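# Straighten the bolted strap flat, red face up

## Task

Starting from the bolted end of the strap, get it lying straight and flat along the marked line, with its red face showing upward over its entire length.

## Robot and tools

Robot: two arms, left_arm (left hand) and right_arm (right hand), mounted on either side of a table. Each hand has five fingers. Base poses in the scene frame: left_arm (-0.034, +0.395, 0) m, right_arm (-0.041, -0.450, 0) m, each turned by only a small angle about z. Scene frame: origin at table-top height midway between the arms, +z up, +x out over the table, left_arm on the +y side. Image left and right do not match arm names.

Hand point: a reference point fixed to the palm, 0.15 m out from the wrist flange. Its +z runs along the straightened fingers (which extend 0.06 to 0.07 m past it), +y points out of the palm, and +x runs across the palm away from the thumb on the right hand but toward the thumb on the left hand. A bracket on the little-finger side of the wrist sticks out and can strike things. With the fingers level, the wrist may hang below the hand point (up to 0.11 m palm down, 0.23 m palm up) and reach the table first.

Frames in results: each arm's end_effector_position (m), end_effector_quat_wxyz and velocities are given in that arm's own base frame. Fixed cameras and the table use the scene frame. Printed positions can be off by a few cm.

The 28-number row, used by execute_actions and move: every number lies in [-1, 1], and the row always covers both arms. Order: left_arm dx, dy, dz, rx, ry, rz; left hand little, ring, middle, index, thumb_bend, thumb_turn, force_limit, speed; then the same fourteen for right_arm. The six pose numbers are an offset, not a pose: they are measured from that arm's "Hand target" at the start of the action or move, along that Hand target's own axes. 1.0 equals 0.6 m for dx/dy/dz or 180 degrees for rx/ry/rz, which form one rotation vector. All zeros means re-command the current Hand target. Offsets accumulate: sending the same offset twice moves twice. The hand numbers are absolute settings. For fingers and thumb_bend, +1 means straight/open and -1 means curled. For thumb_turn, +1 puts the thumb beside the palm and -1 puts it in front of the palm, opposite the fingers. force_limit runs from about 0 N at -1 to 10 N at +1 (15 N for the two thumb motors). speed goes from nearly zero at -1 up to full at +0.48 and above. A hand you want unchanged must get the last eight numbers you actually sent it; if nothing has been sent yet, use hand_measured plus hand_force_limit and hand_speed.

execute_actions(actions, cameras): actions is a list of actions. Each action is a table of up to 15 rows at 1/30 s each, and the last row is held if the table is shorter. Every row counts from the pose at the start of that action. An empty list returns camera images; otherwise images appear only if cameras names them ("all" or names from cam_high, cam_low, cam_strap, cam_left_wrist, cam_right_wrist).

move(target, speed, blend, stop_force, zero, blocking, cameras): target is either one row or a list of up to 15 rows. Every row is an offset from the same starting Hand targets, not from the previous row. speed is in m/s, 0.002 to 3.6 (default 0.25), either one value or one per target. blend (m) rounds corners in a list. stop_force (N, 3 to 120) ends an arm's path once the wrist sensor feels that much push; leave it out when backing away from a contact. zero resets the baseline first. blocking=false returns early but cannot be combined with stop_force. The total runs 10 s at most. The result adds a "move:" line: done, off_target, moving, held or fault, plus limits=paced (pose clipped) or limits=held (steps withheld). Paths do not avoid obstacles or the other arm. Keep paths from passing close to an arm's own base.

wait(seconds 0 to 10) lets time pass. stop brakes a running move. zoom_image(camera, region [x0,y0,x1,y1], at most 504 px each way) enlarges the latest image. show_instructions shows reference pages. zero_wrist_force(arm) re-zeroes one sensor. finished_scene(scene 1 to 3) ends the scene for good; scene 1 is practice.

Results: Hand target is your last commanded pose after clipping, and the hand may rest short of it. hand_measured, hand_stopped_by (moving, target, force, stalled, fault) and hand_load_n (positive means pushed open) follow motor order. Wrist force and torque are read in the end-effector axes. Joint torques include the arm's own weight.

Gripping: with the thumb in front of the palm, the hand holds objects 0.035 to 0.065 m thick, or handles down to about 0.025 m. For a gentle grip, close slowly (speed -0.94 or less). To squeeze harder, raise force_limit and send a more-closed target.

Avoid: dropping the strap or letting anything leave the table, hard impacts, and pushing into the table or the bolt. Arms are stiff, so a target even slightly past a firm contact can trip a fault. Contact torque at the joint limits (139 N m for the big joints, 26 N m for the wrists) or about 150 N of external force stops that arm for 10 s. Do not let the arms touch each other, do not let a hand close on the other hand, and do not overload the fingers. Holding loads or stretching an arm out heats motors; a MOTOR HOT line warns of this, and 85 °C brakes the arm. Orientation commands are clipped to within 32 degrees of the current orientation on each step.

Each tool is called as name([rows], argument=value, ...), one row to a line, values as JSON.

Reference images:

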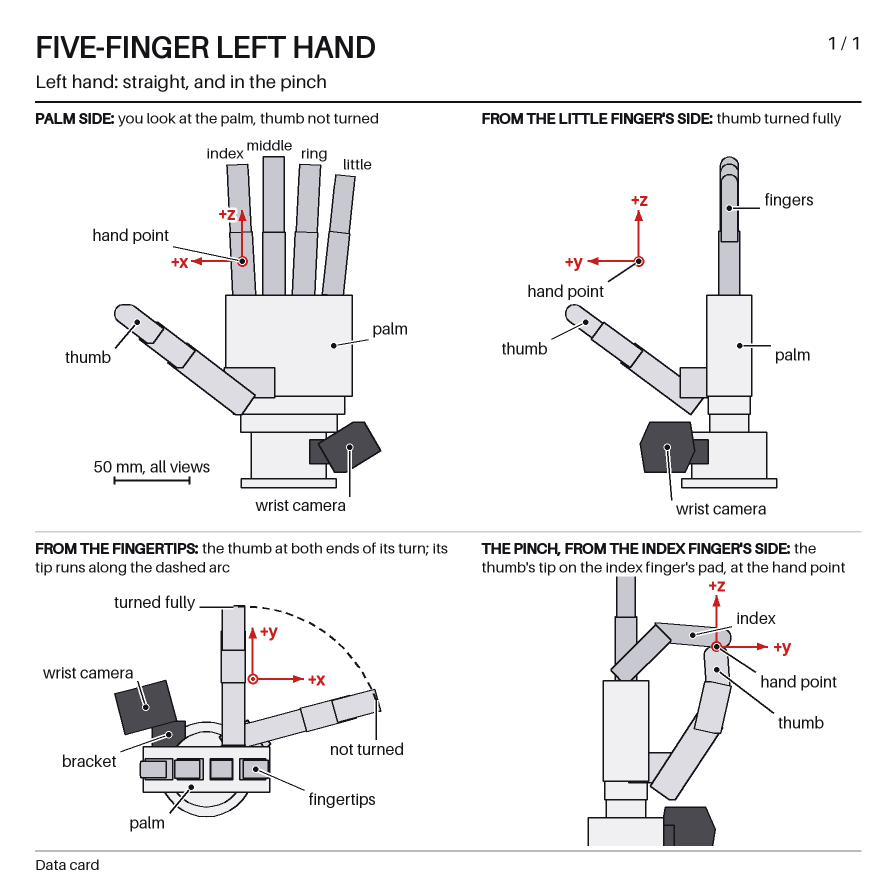

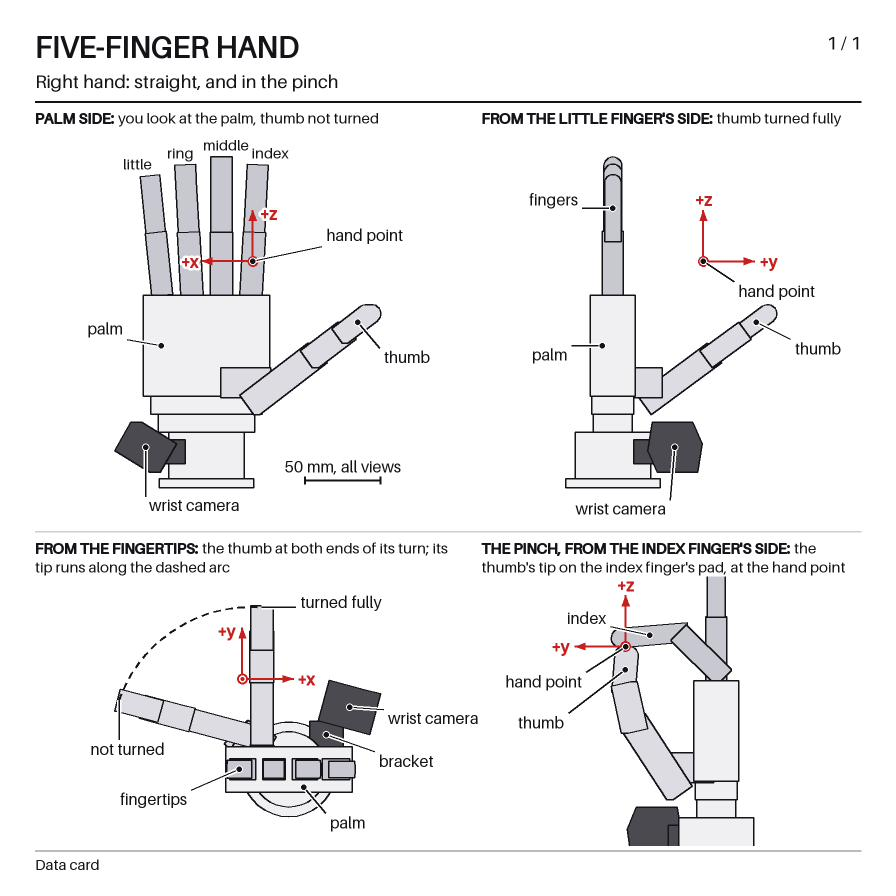

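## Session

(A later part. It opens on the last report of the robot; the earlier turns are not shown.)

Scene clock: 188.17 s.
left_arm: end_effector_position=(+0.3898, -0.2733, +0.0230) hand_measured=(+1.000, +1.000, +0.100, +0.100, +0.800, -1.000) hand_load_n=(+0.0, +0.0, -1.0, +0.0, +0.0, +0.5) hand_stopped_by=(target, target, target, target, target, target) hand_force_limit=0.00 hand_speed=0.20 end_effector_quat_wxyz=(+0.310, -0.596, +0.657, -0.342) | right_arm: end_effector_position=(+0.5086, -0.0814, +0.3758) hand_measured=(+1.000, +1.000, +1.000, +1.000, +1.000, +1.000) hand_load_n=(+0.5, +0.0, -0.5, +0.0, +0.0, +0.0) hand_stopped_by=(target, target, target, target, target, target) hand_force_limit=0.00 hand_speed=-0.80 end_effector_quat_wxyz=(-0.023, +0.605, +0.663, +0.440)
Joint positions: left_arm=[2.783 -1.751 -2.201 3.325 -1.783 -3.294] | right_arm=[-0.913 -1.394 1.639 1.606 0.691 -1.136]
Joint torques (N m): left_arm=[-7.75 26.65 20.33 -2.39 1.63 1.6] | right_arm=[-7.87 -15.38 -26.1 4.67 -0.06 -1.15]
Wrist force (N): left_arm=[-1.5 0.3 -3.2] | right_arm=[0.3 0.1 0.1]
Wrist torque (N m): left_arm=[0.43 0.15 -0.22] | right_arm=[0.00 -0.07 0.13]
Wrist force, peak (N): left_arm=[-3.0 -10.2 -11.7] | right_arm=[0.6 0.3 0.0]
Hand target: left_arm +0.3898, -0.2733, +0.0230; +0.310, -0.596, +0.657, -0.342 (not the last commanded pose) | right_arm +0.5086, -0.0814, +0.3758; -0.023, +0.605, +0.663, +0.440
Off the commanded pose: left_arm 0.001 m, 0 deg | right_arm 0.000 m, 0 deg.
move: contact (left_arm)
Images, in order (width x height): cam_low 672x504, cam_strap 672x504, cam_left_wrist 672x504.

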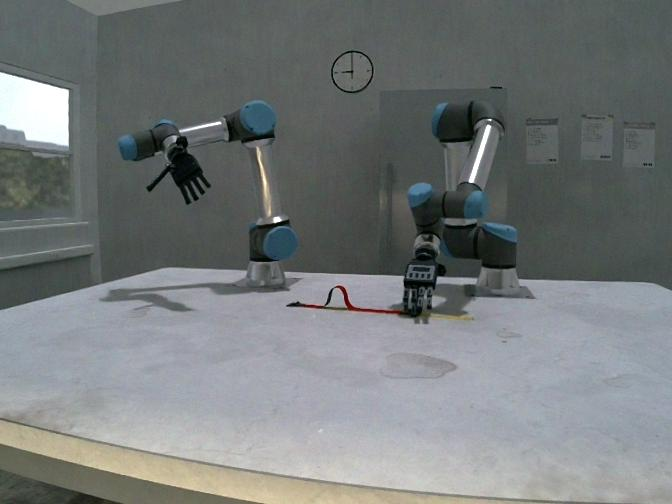

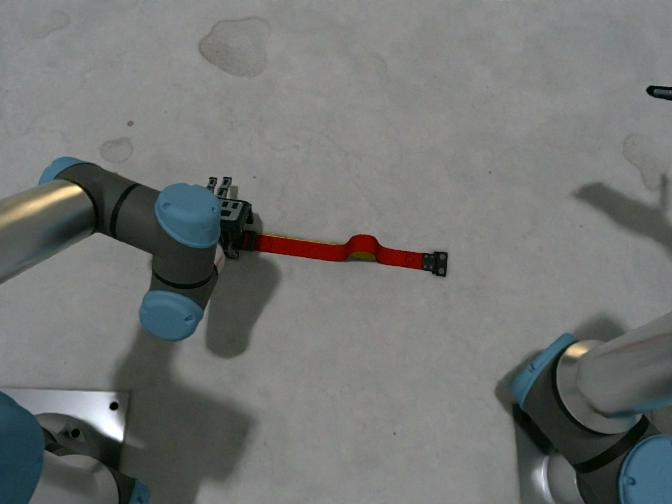

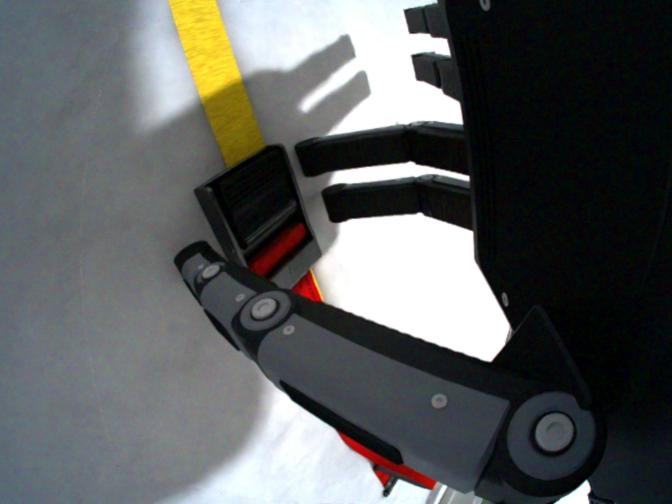

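execute_actions([
  [[0,-0.002,-0.0014,0,0,0,1,1,-0.4,-0.4,0.1,-1,-0.3,-0.85,0,0,0,0,0,0,1,1,1,1,1,1,0,-0.8]],
  [[0,0,0,0,0,0,1,1,-0.4,-0.4,0.1,-1,-0.3,-0.85,0,0,0,0,0,0,1,1,1,1,1,1,0,-0.8]],
  [[0,0,0,0,0,0,1,1,-0.4,-0.4,0.1,-1,-0.3,-0.85,0,0,0,0,0,0,1,1,1,1,1,1,0,-0.8]],
  [[0,0,0,0,0,0,1,1,-0.4,-0.4,0.1,-1,-0.3,-0.85,0,0,0,0,0,0,1,1,1,1,1,1,0,-0.8]],
], cameras=["cam_strap","cam_left_wrist","cam_low"])

zoom_image(camera="cam_low", region=[350, 230, 490, 340])

zoom_image(camera="cam_strap", region=[180, 140, 320, 280])

Scene clock: 202.07 s.
left_arm: end_effector_position=(+0.3898, -0.2733, +0.0244) hand_measured=(+1.000, +1.000, -0.092, -0.400, +0.704, -1.000) hand_load_n=(+0.0, +0.0, +7.5, +0.0, +6.5, +1.0) hand_stopped_by=(target, target, force, target, force, target) hand_force_limit=-0.30 hand_speed=-0.85 end_effector_quat_wxyz=(+0.310, -0.596, +0.657, -0.342) | right_arm: end_effector_position=(+0.5086, -0.0814, +0.3758) hand_measured=(+1.000, +1.000, +1.000, +1.000, +1.000, +1.000) hand_load_n=(+0.0, +0.0, +0.0, +0.0, +0.0, +0.0) hand_stopped_by=(target, target, target, target, target, target) hand_force_limit=0.00 hand_speed=-0.80 end_effector_quat_wxyz=(-0.023, +0.605, +0.663, +0.440)
Joint positions: left_arm=[2.783 -1.748 -2.199 3.321 -1.783 -3.294] | right_arm=[-0.913 -1.394 1.639 1.606 0.691 -1.136]
Joint torques (N m): left_arm=[3.63 27.48 19.94 -1.9 1.18 1.49] | right_arm=[-7.82 -15.26 -25.12 4.78 0.1 -1.34]
Wrist force (N): left_arm=[-1.8 4.2 -1.4] | right_arm=[0.3 0.0 0.1]
Wrist torque (N m): left_arm=[0.39 0.12 -0.29] | right_arm=[-0.01 -0.06 0.13]
Wrist force, peak (N): left_arm=[-2.0 4.7 -0.9] | right_arm=[0.6 0.3 0.1]
Hand target: left_arm +0.3898, -0.2733, +0.0244; +0.310, -0.596, +0.657, -0.342 | right_arm +0.5086, -0.0814, +0.3758; -0.023, +0.605, +0.663, +0.440
Off the commanded pose: left_arm 0.000 m, 0 deg | right_arm 0.000 m, 0 deg.
Images, in order (width x height): cam_low 672x504, cam_strap 672x504, cam_left_wrist 672x504.

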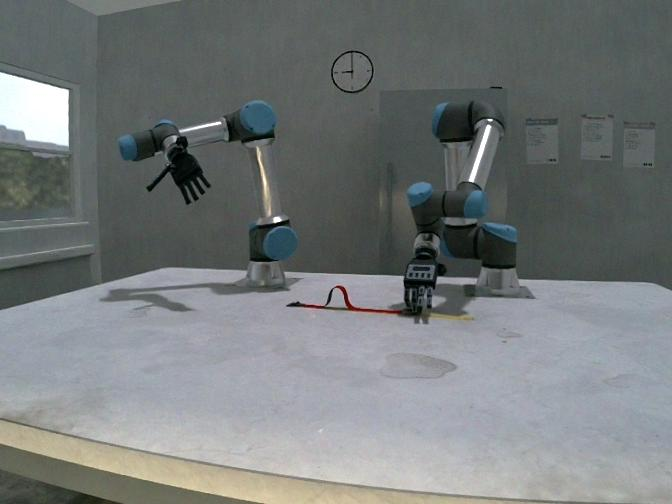

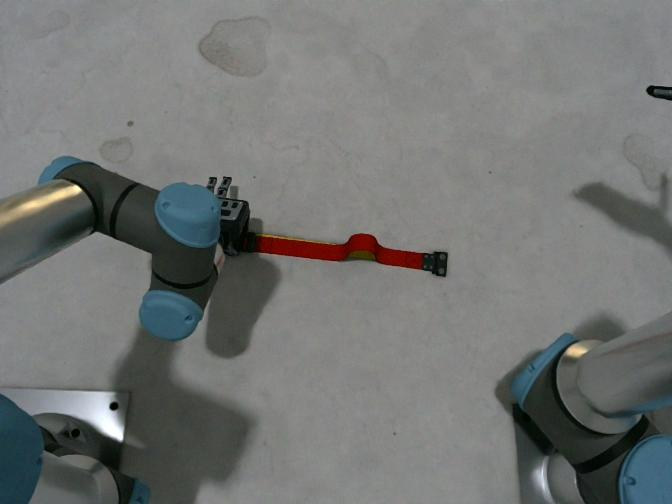

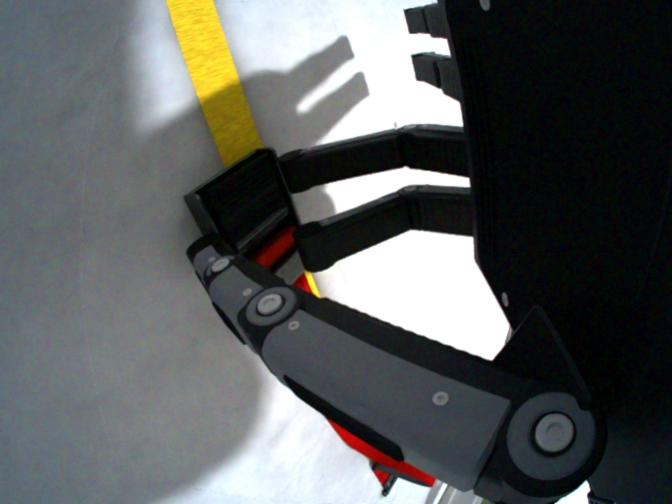

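Scaled by 3.600 from the camera's 672x504 image, which has a finer 960x720 frame.

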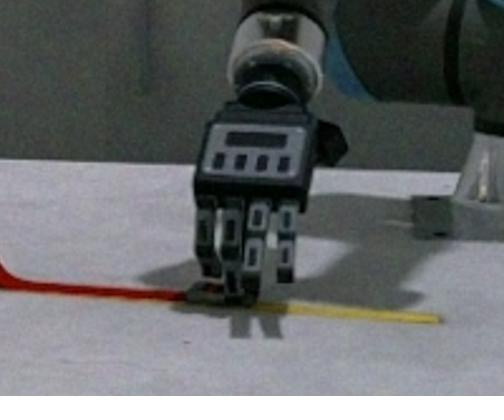

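Scaled by 3.600 from the camera's 672x504 image, which has a finer 960x720 frame.

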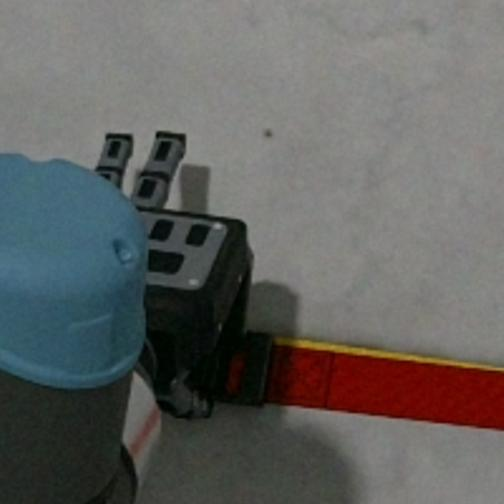

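move([
  [0,-0.041,-0.0287,0,0,0,1,1,-0.4,-0.4,0.1,-1,-0.3,-0.85,0,0,0,0,0,0,1,1,1,1,1,1,0,-0.8],
  [-0.3,-0.06,-0.042,0,0,0,1,1,-0.4,-0.4,0.1,-1,-0.3,-0.85,0,0,0,0,0,0,1,1,1,1,1,1,0,-0.8],
], speed=0.12, blend=0.02, cameras=["cam_strap","cam_left_wrist","cam_low"])

zoom_image(camera="cam_low", region=[280, 200, 560, 340])

Scene clock: 212.83 s.
left_arm: end_effector_position=(+0.4074, -0.0941, +0.0683) hand_measured=(+1.000, +1.000, -0.092, -0.400, +0.704, -1.000) hand_load_n=(+0.0, +0.0, +0.0, +0.0, +0.0, +0.0) hand_stopped_by=(target, target, force, target, force, target) hand_force_limit=-0.30 hand_speed=-0.85 end_effector_quat_wxyz=(+0.310, -0.596, +0.657, -0.342) | right_arm: end_effector_position=(+0.5086, -0.0814, +0.3758) hand_measured=(+1.000, +1.000, +1.000, +1.000, +1.000, +1.000) hand_load_n=(+0.0, +0.0, +0.0, +0.5, +0.0, +0.0) hand_stopped_by=(target, target, target, target, target, target) hand_force_limit=0.00 hand_speed=-0.80 end_effector_quat_wxyz=(-0.023, +0.605, +0.663, +0.440)
Joint positions: left_arm=[3.525 -1.482 -2.339 3.153 -1.182 -2.851] | right_arm=[-0.913 -1.394 1.639 1.606 0.691 -1.136]
Joint torques (N m): left_arm=[11.93 7.38 8.94 -2.6 2.18 2.02] | right_arm=[-8.51 -16.97 -24.84 4.65 -0.05 -0.95]
Wrist force (N): left_arm=[-2.2 3.9 -0.4] | right_arm=[0.4 0.2 0.1]
Wrist torque (N m): left_arm=[0.30 0.23 -0.31] | right_arm=[0.01 -0.08 0.14]
Wrist force, peak (N): left_arm=[-1.9 5.7 0.1] | right_arm=[0.6 0.1 0.1]
Hand target: left_arm +0.4074, -0.0941, +0.0683; +0.310, -0.596, +0.657, -0.342 | right_arm +0.5086, -0.0814, +0.3758; -0.023, +0.605, +0.663, +0.440
Off the commanded pose: left_arm 0.000 m, 0 deg | right_arm 0.000 m, 0 deg.
move: done; blend cut to 0.015 m at target 1
Images, in order (width x height): cam_low 672x504, cam_strap 672x504, cam_left_wrist 672x504.

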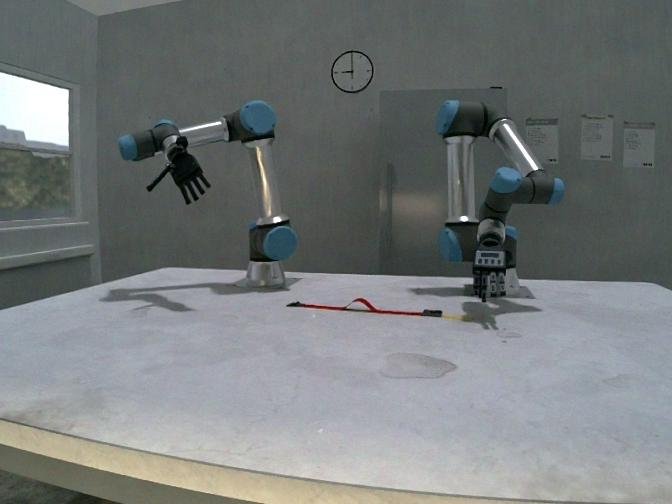

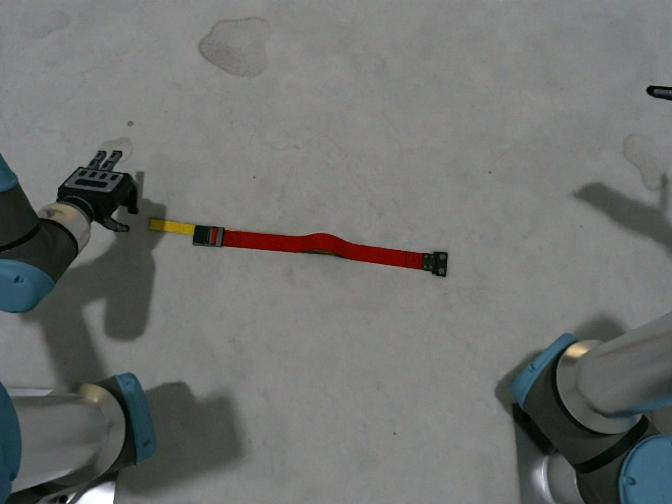

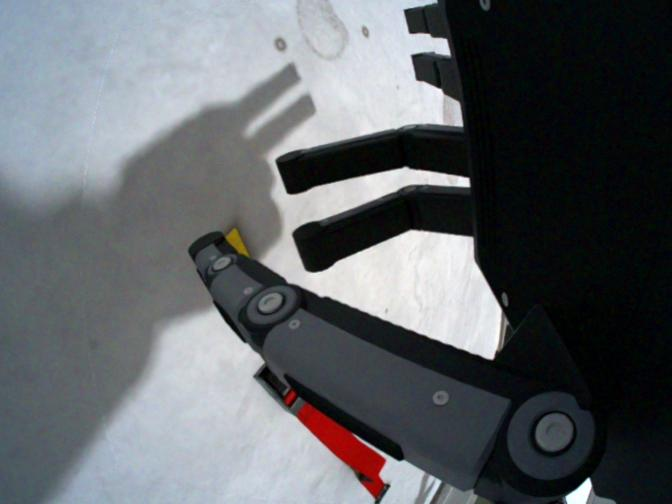

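Scaled by 1.800 from the camera's 672x504 image, which has a finer 960x720 frame.

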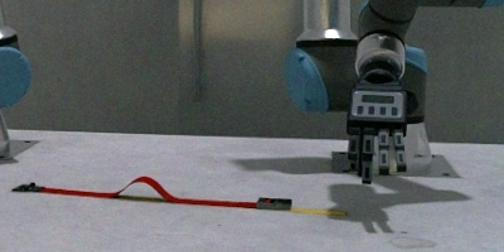

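move(target=[0.1823,0.0318,0.0223,0,0,0,1,1,0.1,0.1,0.85,-1,-0.3,0.2,0,0,0,0,0,0,1,1,1,1,1,1,0,-0.8], speed=0.15, cameras=["cam_strap","cam_left_wrist","cam_low"])

zoom_image(camera="cam_low", region=[350, 230, 490, 340])

zoom_image(camera="cam_strap", region=[140, 140, 280, 280])

Scene clock: 229.27 s.
left_arm: end_effector_position=(+0.3967, -0.2030, +0.0450) hand_measured=(+1.000, +1.000, +0.100, +0.100, +0.850, -1.000) hand_load_n=(+0.0, +0.0, -0.5, +0.0, +0.0, +0.0) hand_stopped_by=(target, target, target, target, target, target) hand_force_limit=-0.30 hand_speed=0.20 end_effector_quat_wxyz=(+0.310, -0.596, +0.657, -0.342) | right_arm: end_effector_position=(+0.5086, -0.0814, +0.3758) hand_measured=(+1.000, +1.000, +1.000, +1.000, +1.000, +1.000) hand_load_n=(+0.0, +0.0, +0.0, +0.0, +0.0, +0.0) hand_stopped_by=(target, target, target, target, target, target) hand_force_limit=0.00 hand_speed=-0.80 end_effector_quat_wxyz=(-0.023, +0.605, +0.663, +0.440)
Joint positions: left_arm=[3.048 -1.604 -2.289 3.283 -1.567 -3.14] | right_arm=[-0.913 -1.394 1.639 1.606 0.691 -1.136]
Joint torques (N m): left_arm=[-10.86 7.09 21.74 2.37 -1.86 -1.69] | right_arm=[-6.95 -15.67 -23.26 4.64 -0.11 -1.27]
Wrist force (N): left_arm=[-2.0 4.5 -1.1] | right_arm=[0.4 0.2 0.0]
Wrist torque (N m): left_arm=[0.44 0.17 -0.19] | right_arm=[0.03 -0.07 0.14]
Wrist force, peak (N): left_arm=[-2.9 4.4 -1.0] | right_arm=[0.5 0.3 0.1]
Hand target: left_arm +0.3967, -0.2030, +0.0450; +0.310, -0.596, +0.657, -0.342 | right_arm +0.5086, -0.0814, +0.3758; -0.023, +0.605, +0.663, +0.440
Off the commanded pose: left_arm 0.000 m, 0 deg | right_arm 0.000 m, 0 deg.
move: done
Images, in order (width x height): cam_low 672x504, cam_strap 672x504, cam_left_wrist 672x504.

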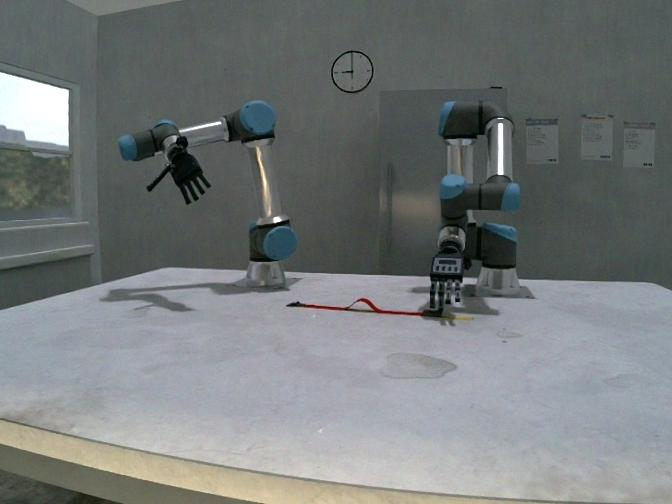

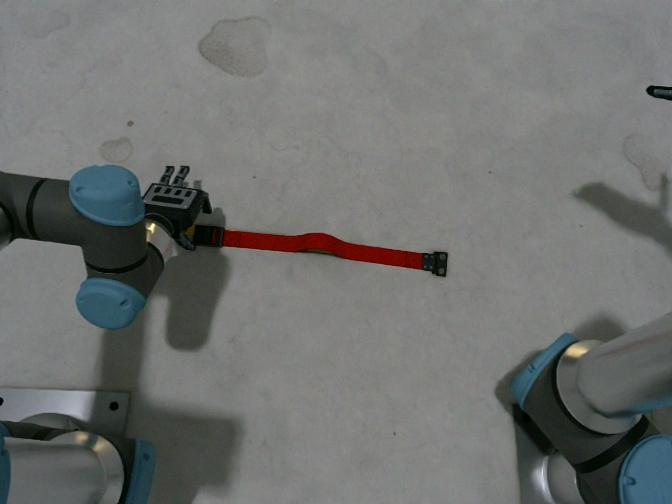

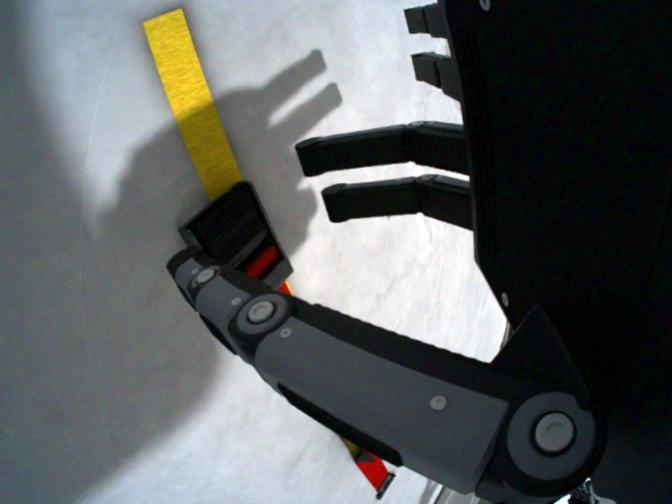

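Scaled by 3.600 from the camera's 672x504 image, which has a finer 960x720 frame.

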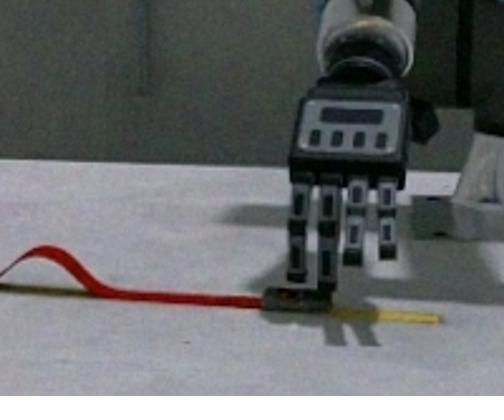

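Scaled by 3.600 from the camera's 672x504 image, which has a finer 960x720 frame.

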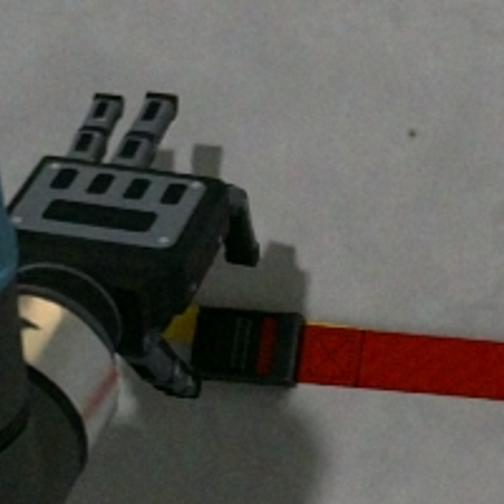

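move(target=[0.0117,0.0293,0.0206,0,0,0,1,1,0.1,0.1,0.85,-1,-0.3,0.2,0,0,0,0,0,0,1,1,1,1,1,1,0,-0.8], speed=0.05, stop_force=5, cameras=[])

execute_actions([
  [[0,0,0,0,0,0,1,1,-0.4,-0.4,0.1,-1,-0.1,-0.88,0,0,0,0,0,0,1,1,1,1,1,1,0,-0.8]],
  [[0,0,0,0,0,0,1,1,-0.4,-0.4,0.1,-1,-0.1,-0.88,0,0,0,0,0,0,1,1,1,1,1,1,0,-0.8]],
  [[0,0,0,0,0,0,1,1,-0.4,-0.4,0.1,-1,-0.1,-0.88,0,0,0,0,0,0,1,1,1,1,1,1,0,-0.8]],
  [[0,0,0,0,0,0,1,1,-0.4,-0.4,0.1,-1,-0.1,-0.88,0,0,0,0,0,0,1,1,1,1,1,1,0,-0.8]],
  [[0,0,0,0,0,0,1,1,-0.4,-0.4,0.1,-1,-0.1,-0.88,0,0,0,0,0,0,1,1,1,1,1,1,0,-0.8]],
], cameras=["cam_strap","cam_left_wrist","cam_low"])

zoom_image(camera="cam_low", region=[350, 230, 490, 340])

Scene clock: 245.40 s.
left_arm: end_effector_position=(+0.3961, -0.2100, +0.0235) hand_measured=(+1.000, +1.000, +0.100, +0.100, +0.850, -1.000) hand_load_n=(+0.0, +0.0, +0.0, +0.0, +0.0, +0.0) hand_stopped_by=(target, target, target, target, target, target) hand_force_limit=-0.30 hand_speed=0.20 end_effector_quat_wxyz=(+0.310, -0.596, +0.657, -0.342) | right_arm: end_effector_position=(+0.5086, -0.0814, +0.3758) hand_measured=(+1.000, +1.000, +1.000, +1.000, +1.000, +1.000) hand_load_n=(+0.0, +0.0, +0.0, +0.0, +0.0, +0.0) hand_stopped_by=(target, target, target, target, target, target) hand_force_limit=0.00 hand_speed=-0.80 end_effector_quat_wxyz=(-0.023, +0.605, +0.663, +0.440)
Joint positions: left_arm=[3.019 -1.661 -2.304 3.355 -1.591 -3.156] | right_arm=[-0.913 -1.394 1.639 1.606 0.691 -1.136]
Joint torques (N m): left_arm=[-10.5 7.99 6.45 2.37 -2.1 -1.78] | right_arm=[-7.63 -15.99 -23.75 4.68 -0.08 -1.12]
Wrist force (N): left_arm=[-2.1 3.9 -1.1] | right_arm=[0.5 0.0 0.1]
Wrist torque (N m): left_arm=[0.38 0.21 -0.20] | right_arm=[-0.01 -0.09 0.14]
Wrist force, peak (N): left_arm=[-2.1 4.7 -1.3] | right_arm=[0.6 0.1 0.2]
Hand target: left_arm +0.3961, -0.2100, +0.0235; +0.310, -0.596, +0.657, -0.342 | right_arm +0.5086, -0.0814, +0.3758; -0.023, +0.605, +0.663, +0.440
Off the commanded pose: left_arm 0.000 m, 0 deg | right_arm 0.000 m, 0 deg.
move: done
No camera images: "cameras" was empty.

Scene clock: 248.10 s.
left_arm: end_effector_position=(+0.3961, -0.2100, +0.0235) hand_measured=(+1.000, +1.000, -0.110, -0.400, +0.734, -1.000) hand_load_n=(+0.0, +0.0, +7.0, +0.5, +6.5, +0.0) hand_stopped_by=(target, target, force, target, force, target) hand_force_limit=-0.10 hand_speed=-0.88 end_effector_quat_wxyz=(+0.310, -0.596, +0.657, -0.342) | right_arm: end_effector_position=(+0.5086, -0.0814, +0.3758) hand_measured=(+1.000, +1.000, +1.000, +1.000, +1.000, +1.000) hand_load_n=(+0.0, +0.0, +0.0, +0.0, +0.0, +0.0) hand_stopped_by=(target, target, target, target, target, target) hand_force_limit=0.00 hand_speed=-0.80 end_effector_quat_wxyz=(-0.023, +0.605, +0.663, +0.440)
Joint positions: left_arm=[3.019 -1.661 -2.304 3.355 -1.591 -3.156] | right_arm=[-0.913 -1.394 1.639 1.606 0.691 -1.136]
Joint torques (N m): left_arm=[-9.22 9.48 10.34 1.62 -1.7 -1.67] | right_arm=[-8.05 -16.69 -24.57 4.47 0 -0.93]
Wrist force (N): left_arm=[-1.8 4.6 -1.1] | right_arm=[0.5 -0.1 0.1]
Wrist torque (N m): left_arm=[0.46 0.15 -0.19] | right_arm=[-0.03 -0.09 0.14]
Wrist force, peak (N): left_arm=[-2.2 4.8 -1.1] | right_arm=[0.6 0.4 0.0]
Hand target: left_arm +0.3961, -0.2100, +0.0235; +0.310, -0.596, +0.657, -0.342 | right_arm +0.5086, -0.0814, +0.3758; -0.023, +0.605, +0.663, +0.440
Off the commanded pose: left_arm 0.000 m, 0 deg | right_arm 0.000 m, 0 deg.
Images, in order (width x height): cam_low 672x504, cam_strap 672x504, cam_left_wrist 672x504.

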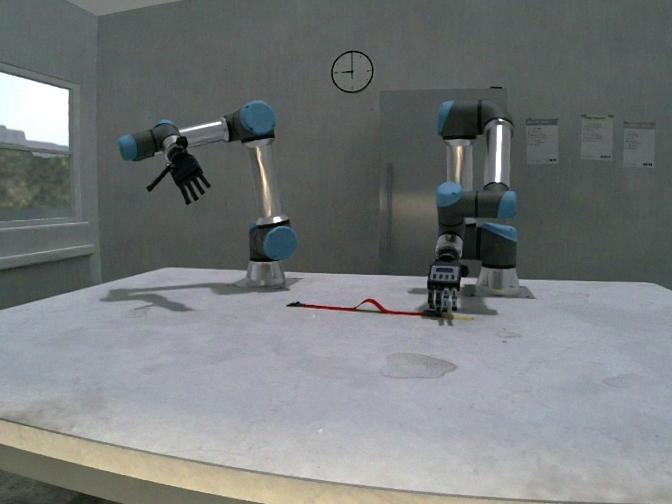

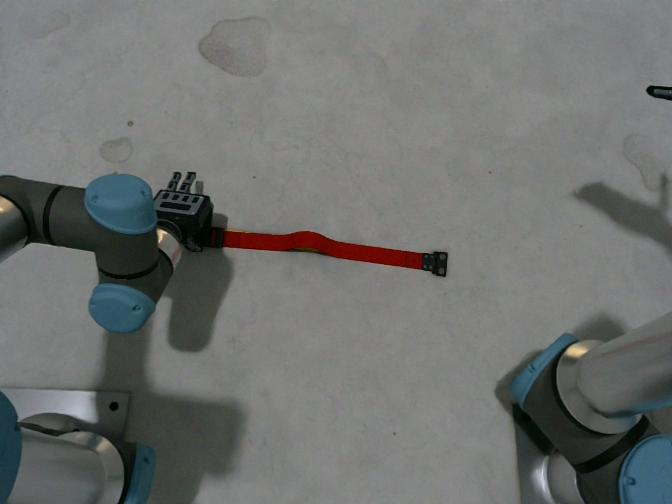

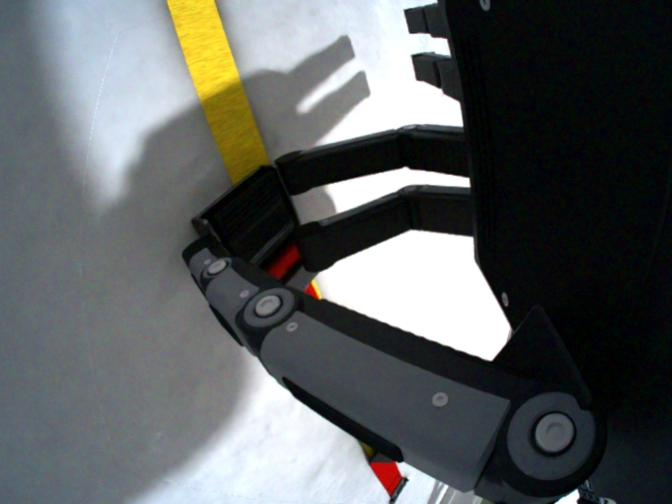

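Scaled by 3.600 from the camera's 672x504 image, which has a finer 960x720 frame.

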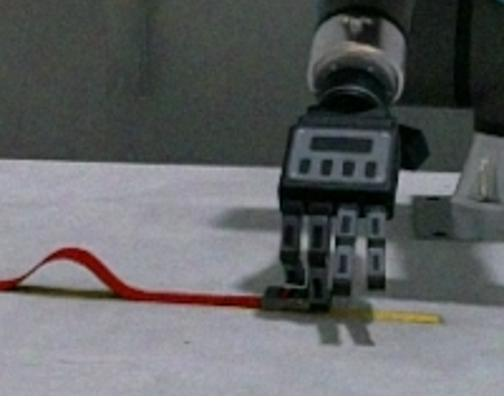

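move(target=[-0.15,0,0,0,0,0,1,1,-0.4,-0.4,0.1,-1,-0.1,-0.88,0,0,0,0,0,0,1,1,1,1,1,1,0,-0.8], speed=0.08, cameras=["cam_strap","cam_left_wrist","cam_low"])

zoom_image(camera="cam_low", region=[350, 230, 490, 340])

Scene clock: 259.23 s.
left_arm: end_effector_position=(+0.4049, -0.1204, +0.0235) hand_measured=(+1.000, +1.000, -0.110, -0.400, +0.732, -1.000) hand_load_n=(+0.0, +0.0, +0.0, +0.0, +0.0, +0.0) hand_stopped_by=(target, target, force, target, force, target) hand_force_limit=-0.10 hand_speed=-0.88 end_effector_quat_wxyz=(+0.310, -0.596, +0.657, -0.342) | right_arm: end_effector_position=(+0.5086, -0.0814, +0.3758) hand_measured=(+1.000, +1.000, +1.000, +1.000, +1.000, +1.000) hand_load_n=(+0.0, +0.0, +0.0, +0.0, +0.0, +0.5) hand_stopped_by=(target, target, target, target, target, target) hand_force_limit=0.00 hand_speed=-0.80 end_effector_quat_wxyz=(-0.023, +0.605, +0.663, +0.440)
Joint positions: left_arm=[3.409 -1.589 -2.39 3.336 -1.274 -2.926] | right_arm=[-0.913 -1.394 1.639 1.606 0.691 -1.136]
Joint torques (N m): left_arm=[12.77 21.7 4.99 -2.42 1.9 2.12] | right_arm=[-6.19 -16.81 -23.08 4.46 -0.04 -0.93]
Wrist force (N): left_arm=[-1.9 4.4 -0.9] | right_arm=[0.3 -0.1 0.3]
Wrist torque (N m): left_arm=[0.39 0.15 -0.25] | right_arm=[-0.04 -0.06 0.13]
Wrist force, peak (N): left_arm=[-2.4 4.9 -1.0] | right_arm=[0.6 -0.2 0.1]
Hand target: left_arm +0.4049, -0.1204, +0.0235; +0.310, -0.596, +0.657, -0.342 | right_arm +0.5086, -0.0814, +0.3758; -0.023, +0.605, +0.663, +0.440
Off the commanded pose: left_arm 0.000 m, 0 deg | right_arm 0.000 m, 0 deg.
move: done
Images, in order (width x height): cam_low 672x504, cam_strap 672x504, cam_left_wrist 672x504.

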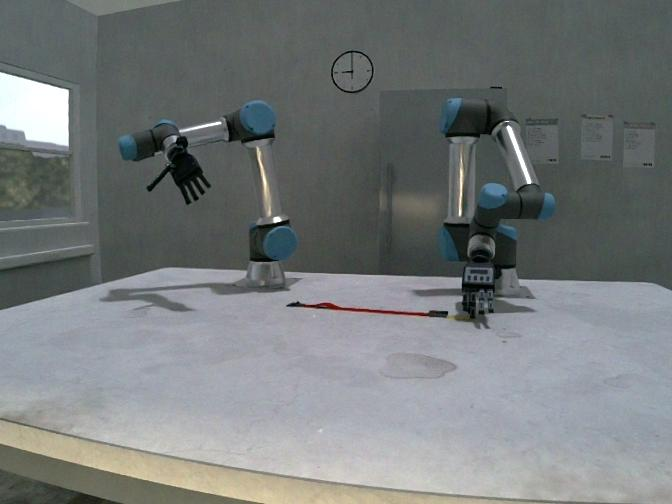

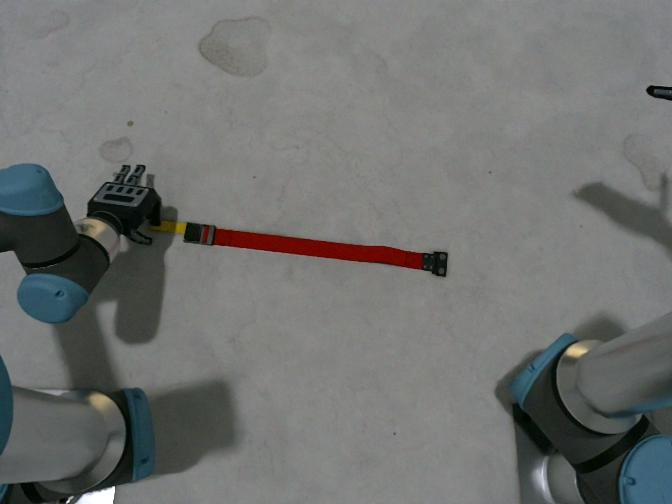

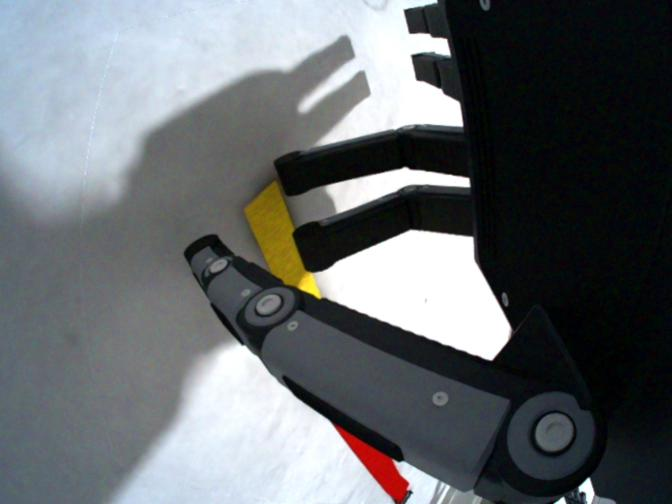

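Scaled by 3.600 from the camera's 672x504 image, which has a finer 960x720 frame.

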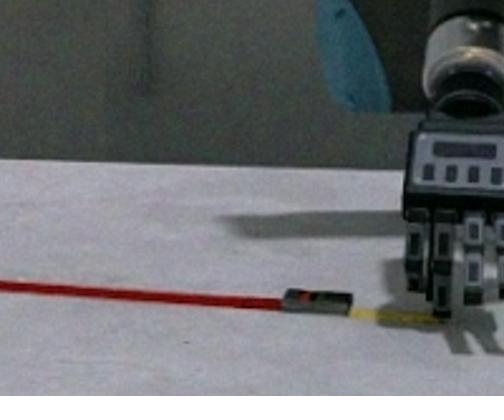

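zoom_image(camera="cam_strap", region=[300, 200, 460, 290])

zoom_image(camera="cam_strap", region=[140, 200, 300, 280])

zoom_image(camera="cam_low", region=[280, 270, 480, 340])

Scaled by 3.150 from the camera's 672x504 image, which has a finer 960x720 frame.

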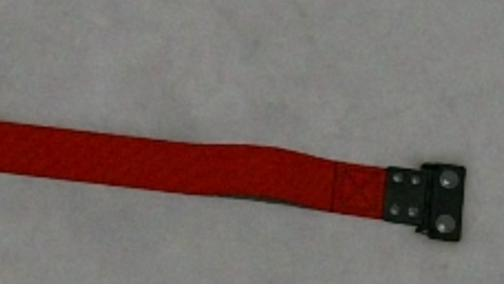

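Scaled by 3.150 from the camera's 672x504 image, which has a finer 960x720 frame.

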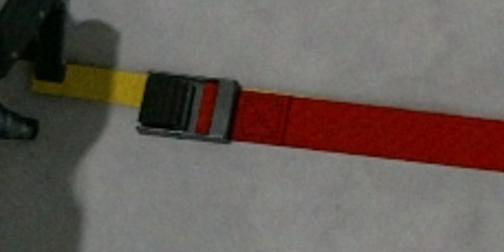

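Scaled by 2.520 from the camera's 672x504 image, which has a finer 960x720 frame.

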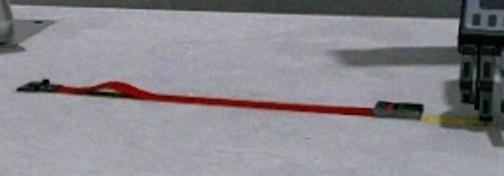

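move(target=[0.1325,-0.034,-0.014,-0.0389,0,0,1,1,-0.02,-0.02,1,-1,-0.1,0.2,0,0,0,0,0,0,1,1,1,1,1,1,0,-0.8], speed=0.12, cameras=["cam_strap","cam_left_wrist","cam_low"])

zoom_image(camera="cam_low", region=[350, 230, 490, 340])

zoom_image(camera="cam_strap", region=[140, 140, 280, 280])

Scene clock: 311.20 s.
left_arm: end_effector_position=(+0.4019, -0.2000, +0.0451) hand_measured=(+1.000, +1.000, -0.020, -0.020, +1.000, -1.000) hand_load_n=(+0.0, +0.0, +0.0, +0.0, +0.0, +0.0) hand_stopped_by=(target, target, target, target, target, target) hand_force_limit=-0.10 hand_speed=0.20 end_effector_quat_wxyz=(+0.273, -0.614, +0.677, -0.302) | right_arm: end_effector_position=(+0.5086, -0.0814, +0.3758) hand_measured=(+1.000, +1.000, +1.000, +1.000, +1.000, +1.000) hand_load_n=(+0.0, +0.0, +0.0, +0.0, +0.0, +0.0) hand_stopped_by=(target, target, target, target, target, target) hand_force_limit=0.00 hand_speed=-0.80 end_effector_quat_wxyz=(-0.023, +0.605, +0.663, +0.440)
Joint positions: left_arm=[3.06 -1.665 -2.183 3.115 -1.558 -3.131] | right_arm=[-0.913 -1.394 1.639 1.606 0.691 -1.136]
Joint torques (N m): left_arm=[-9.99 9.57 22.74 -2.57 -1.7 -1.57] | right_arm=[-7.51 -16.13 -22.7 4.52 -0.19 -1.14]
Wrist force (N): left_arm=[-1.8 3.9 -1.1] | right_arm=[0.4 0.3 0.3]
Wrist torque (N m): left_arm=[0.37 0.19 -0.16] | right_arm=[0.02 -0.08 0.14]
Wrist force, peak (N): left_arm=[-2.8 4.4 -1.2] | right_arm=[0.7 0.2 0.1]
Hand target: left_arm +0.4019, -0.2000, +0.0451; +0.273, -0.614, +0.677, -0.302 | right_arm +0.5086, -0.0814, +0.3758; -0.023, +0.605, +0.663, +0.440
Off the commanded pose: left_arm 0.000 m, 0 deg | right_arm 0.000 m, 0 deg.
move: done
Images, in order (width x height): cam_low 672x504, cam_strap 672x504, cam_left_wrist 672x504.

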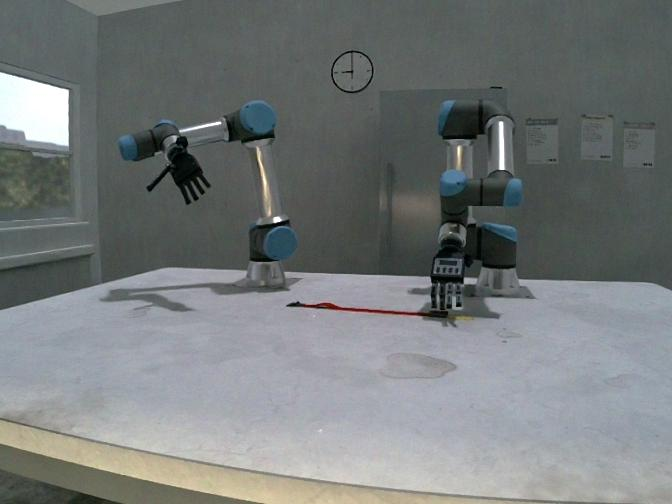

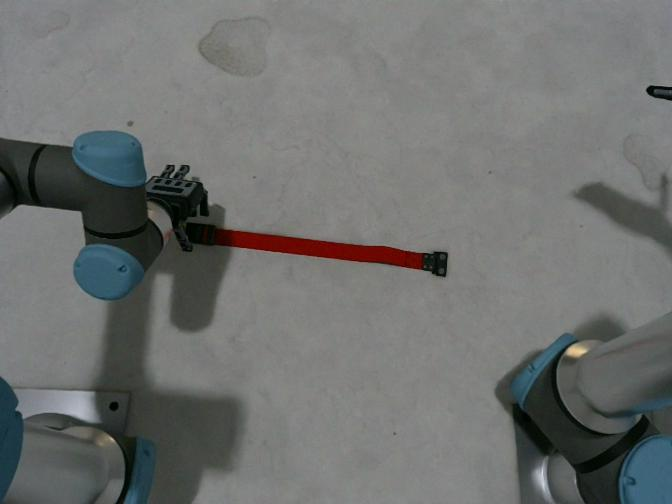

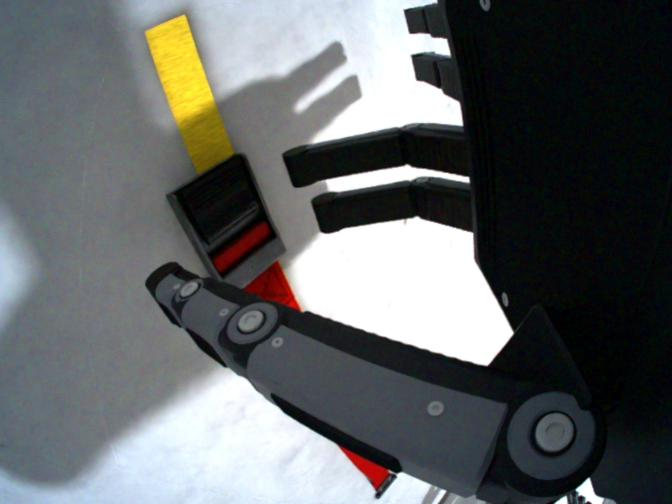

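Scaled by 3.600 from the camera's 672x504 image, which has a finer 960x720 frame.

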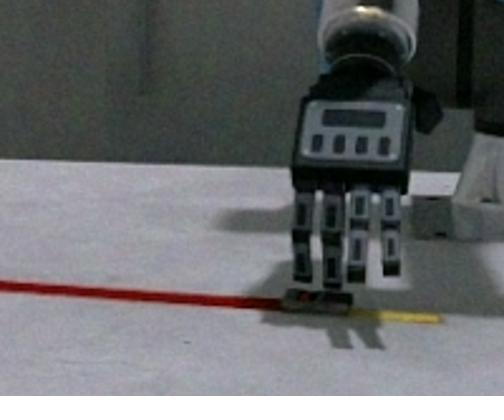

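Scaled by 3.600 from the camera's 672x504 image, which has a finer 960x720 frame.

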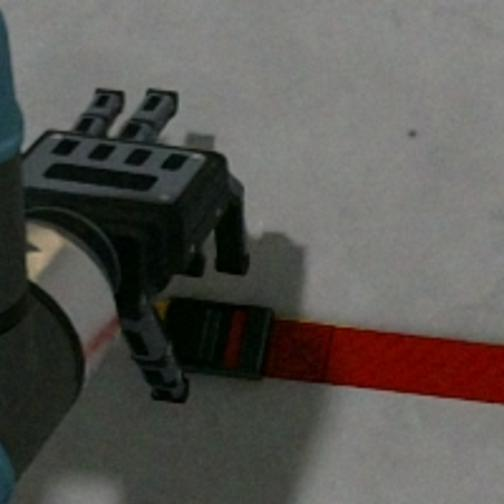

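move(target=[0.0125,0.0265,0.0328,0,0,0,1,1,-0.02,-0.02,1,-1,-0.1,0.2,0,0,0,0,0,0,1,1,1,1,1,1,0,-0.8], speed=0.06, stop_force=4, cameras=["cam_strap","cam_left_wrist","cam_low"])

zoom_image(camera="cam_low", region=[350, 230, 490, 340])

zoom_image(camera="cam_strap", region=[140, 140, 280, 280])

Scene clock: 325.30 s.
left_arm: end_effector_position=(+0.4046, -0.2069, +0.0231) hand_measured=(+1.000, +1.000, -0.020, -0.020, +1.000, -1.000) hand_load_n=(+0.0, +0.0, +0.0, +0.0, +0.0, +0.0) hand_stopped_by=(target, target, target, target, target, target) hand_force_limit=-0.10 hand_speed=0.20 end_effector_quat_wxyz=(+0.273, -0.614, +0.677, -0.302) | right_arm: end_effector_position=(+0.5086, -0.0814, +0.3758) hand_measured=(+1.000, +1.000, +1.000, +1.000, +1.000, +1.000) hand_load_n=(+0.0, +0.0, +0.0, +0.0, +0.0, +0.0) hand_stopped_by=(target, target, target, target, target, target) hand_force_limit=0.00 hand_speed=-0.80 end_effector_quat_wxyz=(-0.023, +0.605, +0.663, +0.440)
Joint positions: left_arm=[3.036 -1.721 -2.192 3.18 -1.576 -3.147] | right_arm=[-0.913 -1.394 1.639 1.606 0.691 -1.136]
Joint torques (N m): left_arm=[12.36 27.42 21.36 -2.19 1.57 2.18] | right_arm=[-7.53 -15.77 -21.15 4.62 -0.29 -1.03]
Wrist force (N): left_arm=[-2.2 3.9 -1.2] | right_arm=[0.3 0.1 0.2]
Wrist torque (N m): left_arm=[0.40 0.17 -0.20] | right_arm=[-0.01 -0.07 0.14]
Wrist force, peak (N): left_arm=[-7.1 -18.0 -16.6] | right_arm=[0.4 0.6 0.2]
Hand target: left_arm +0.4047, -0.2069, +0.0231; +0.273, -0.614, +0.677, -0.302 (not the last commanded pose) | right_arm +0.5086, -0.0814, +0.3758; -0.023, +0.605, +0.663, +0.440
Off the commanded pose: left_arm 0.003 m, 0 deg | right_arm 0.000 m, 0 deg.
move: contact (left_arm)
Images, in order (width x height): cam_low 672x504, cam_strap 672x504, cam_left_wrist 672x504.

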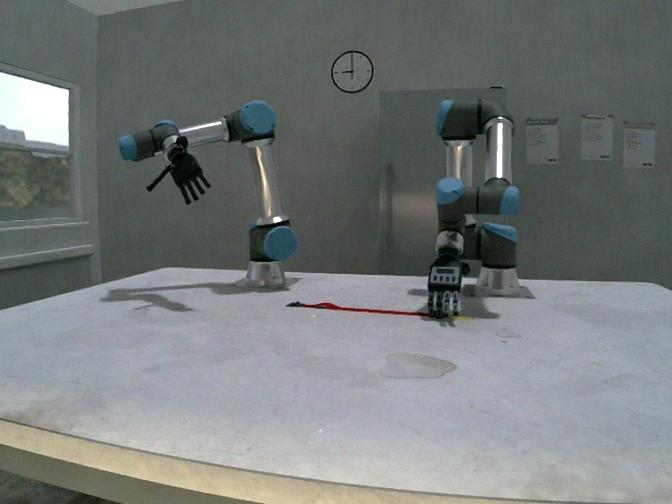

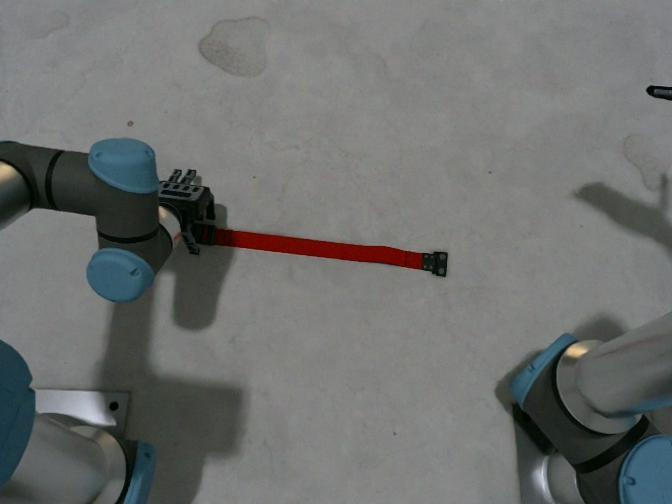

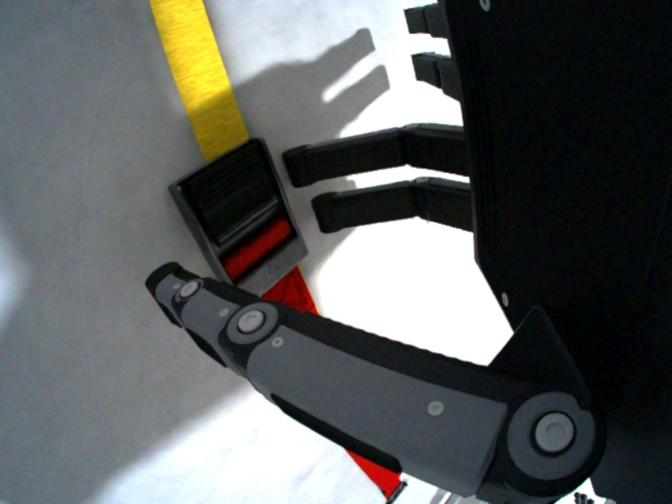

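Scaled by 3.600 from the camera's 672x504 image, which has a finer 960x720 frame.

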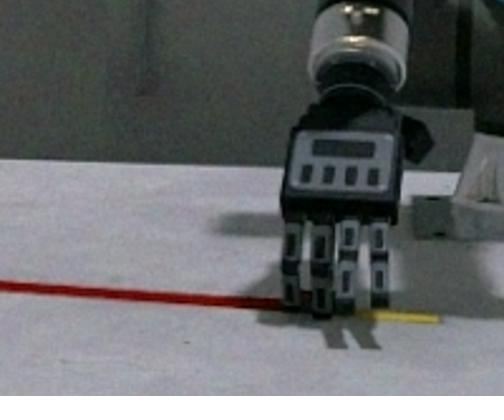

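Scaled by 3.600 from the camera's 672x504 image, which has a finer 960x720 frame.

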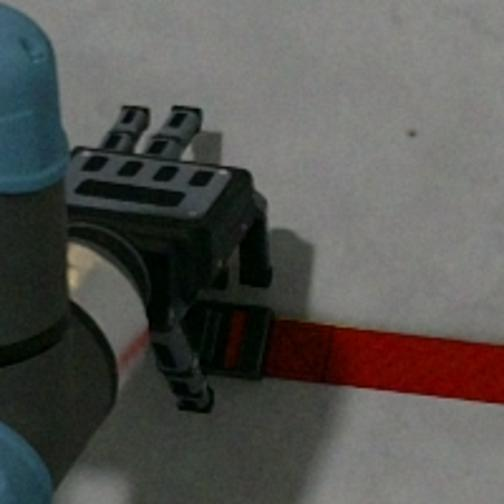

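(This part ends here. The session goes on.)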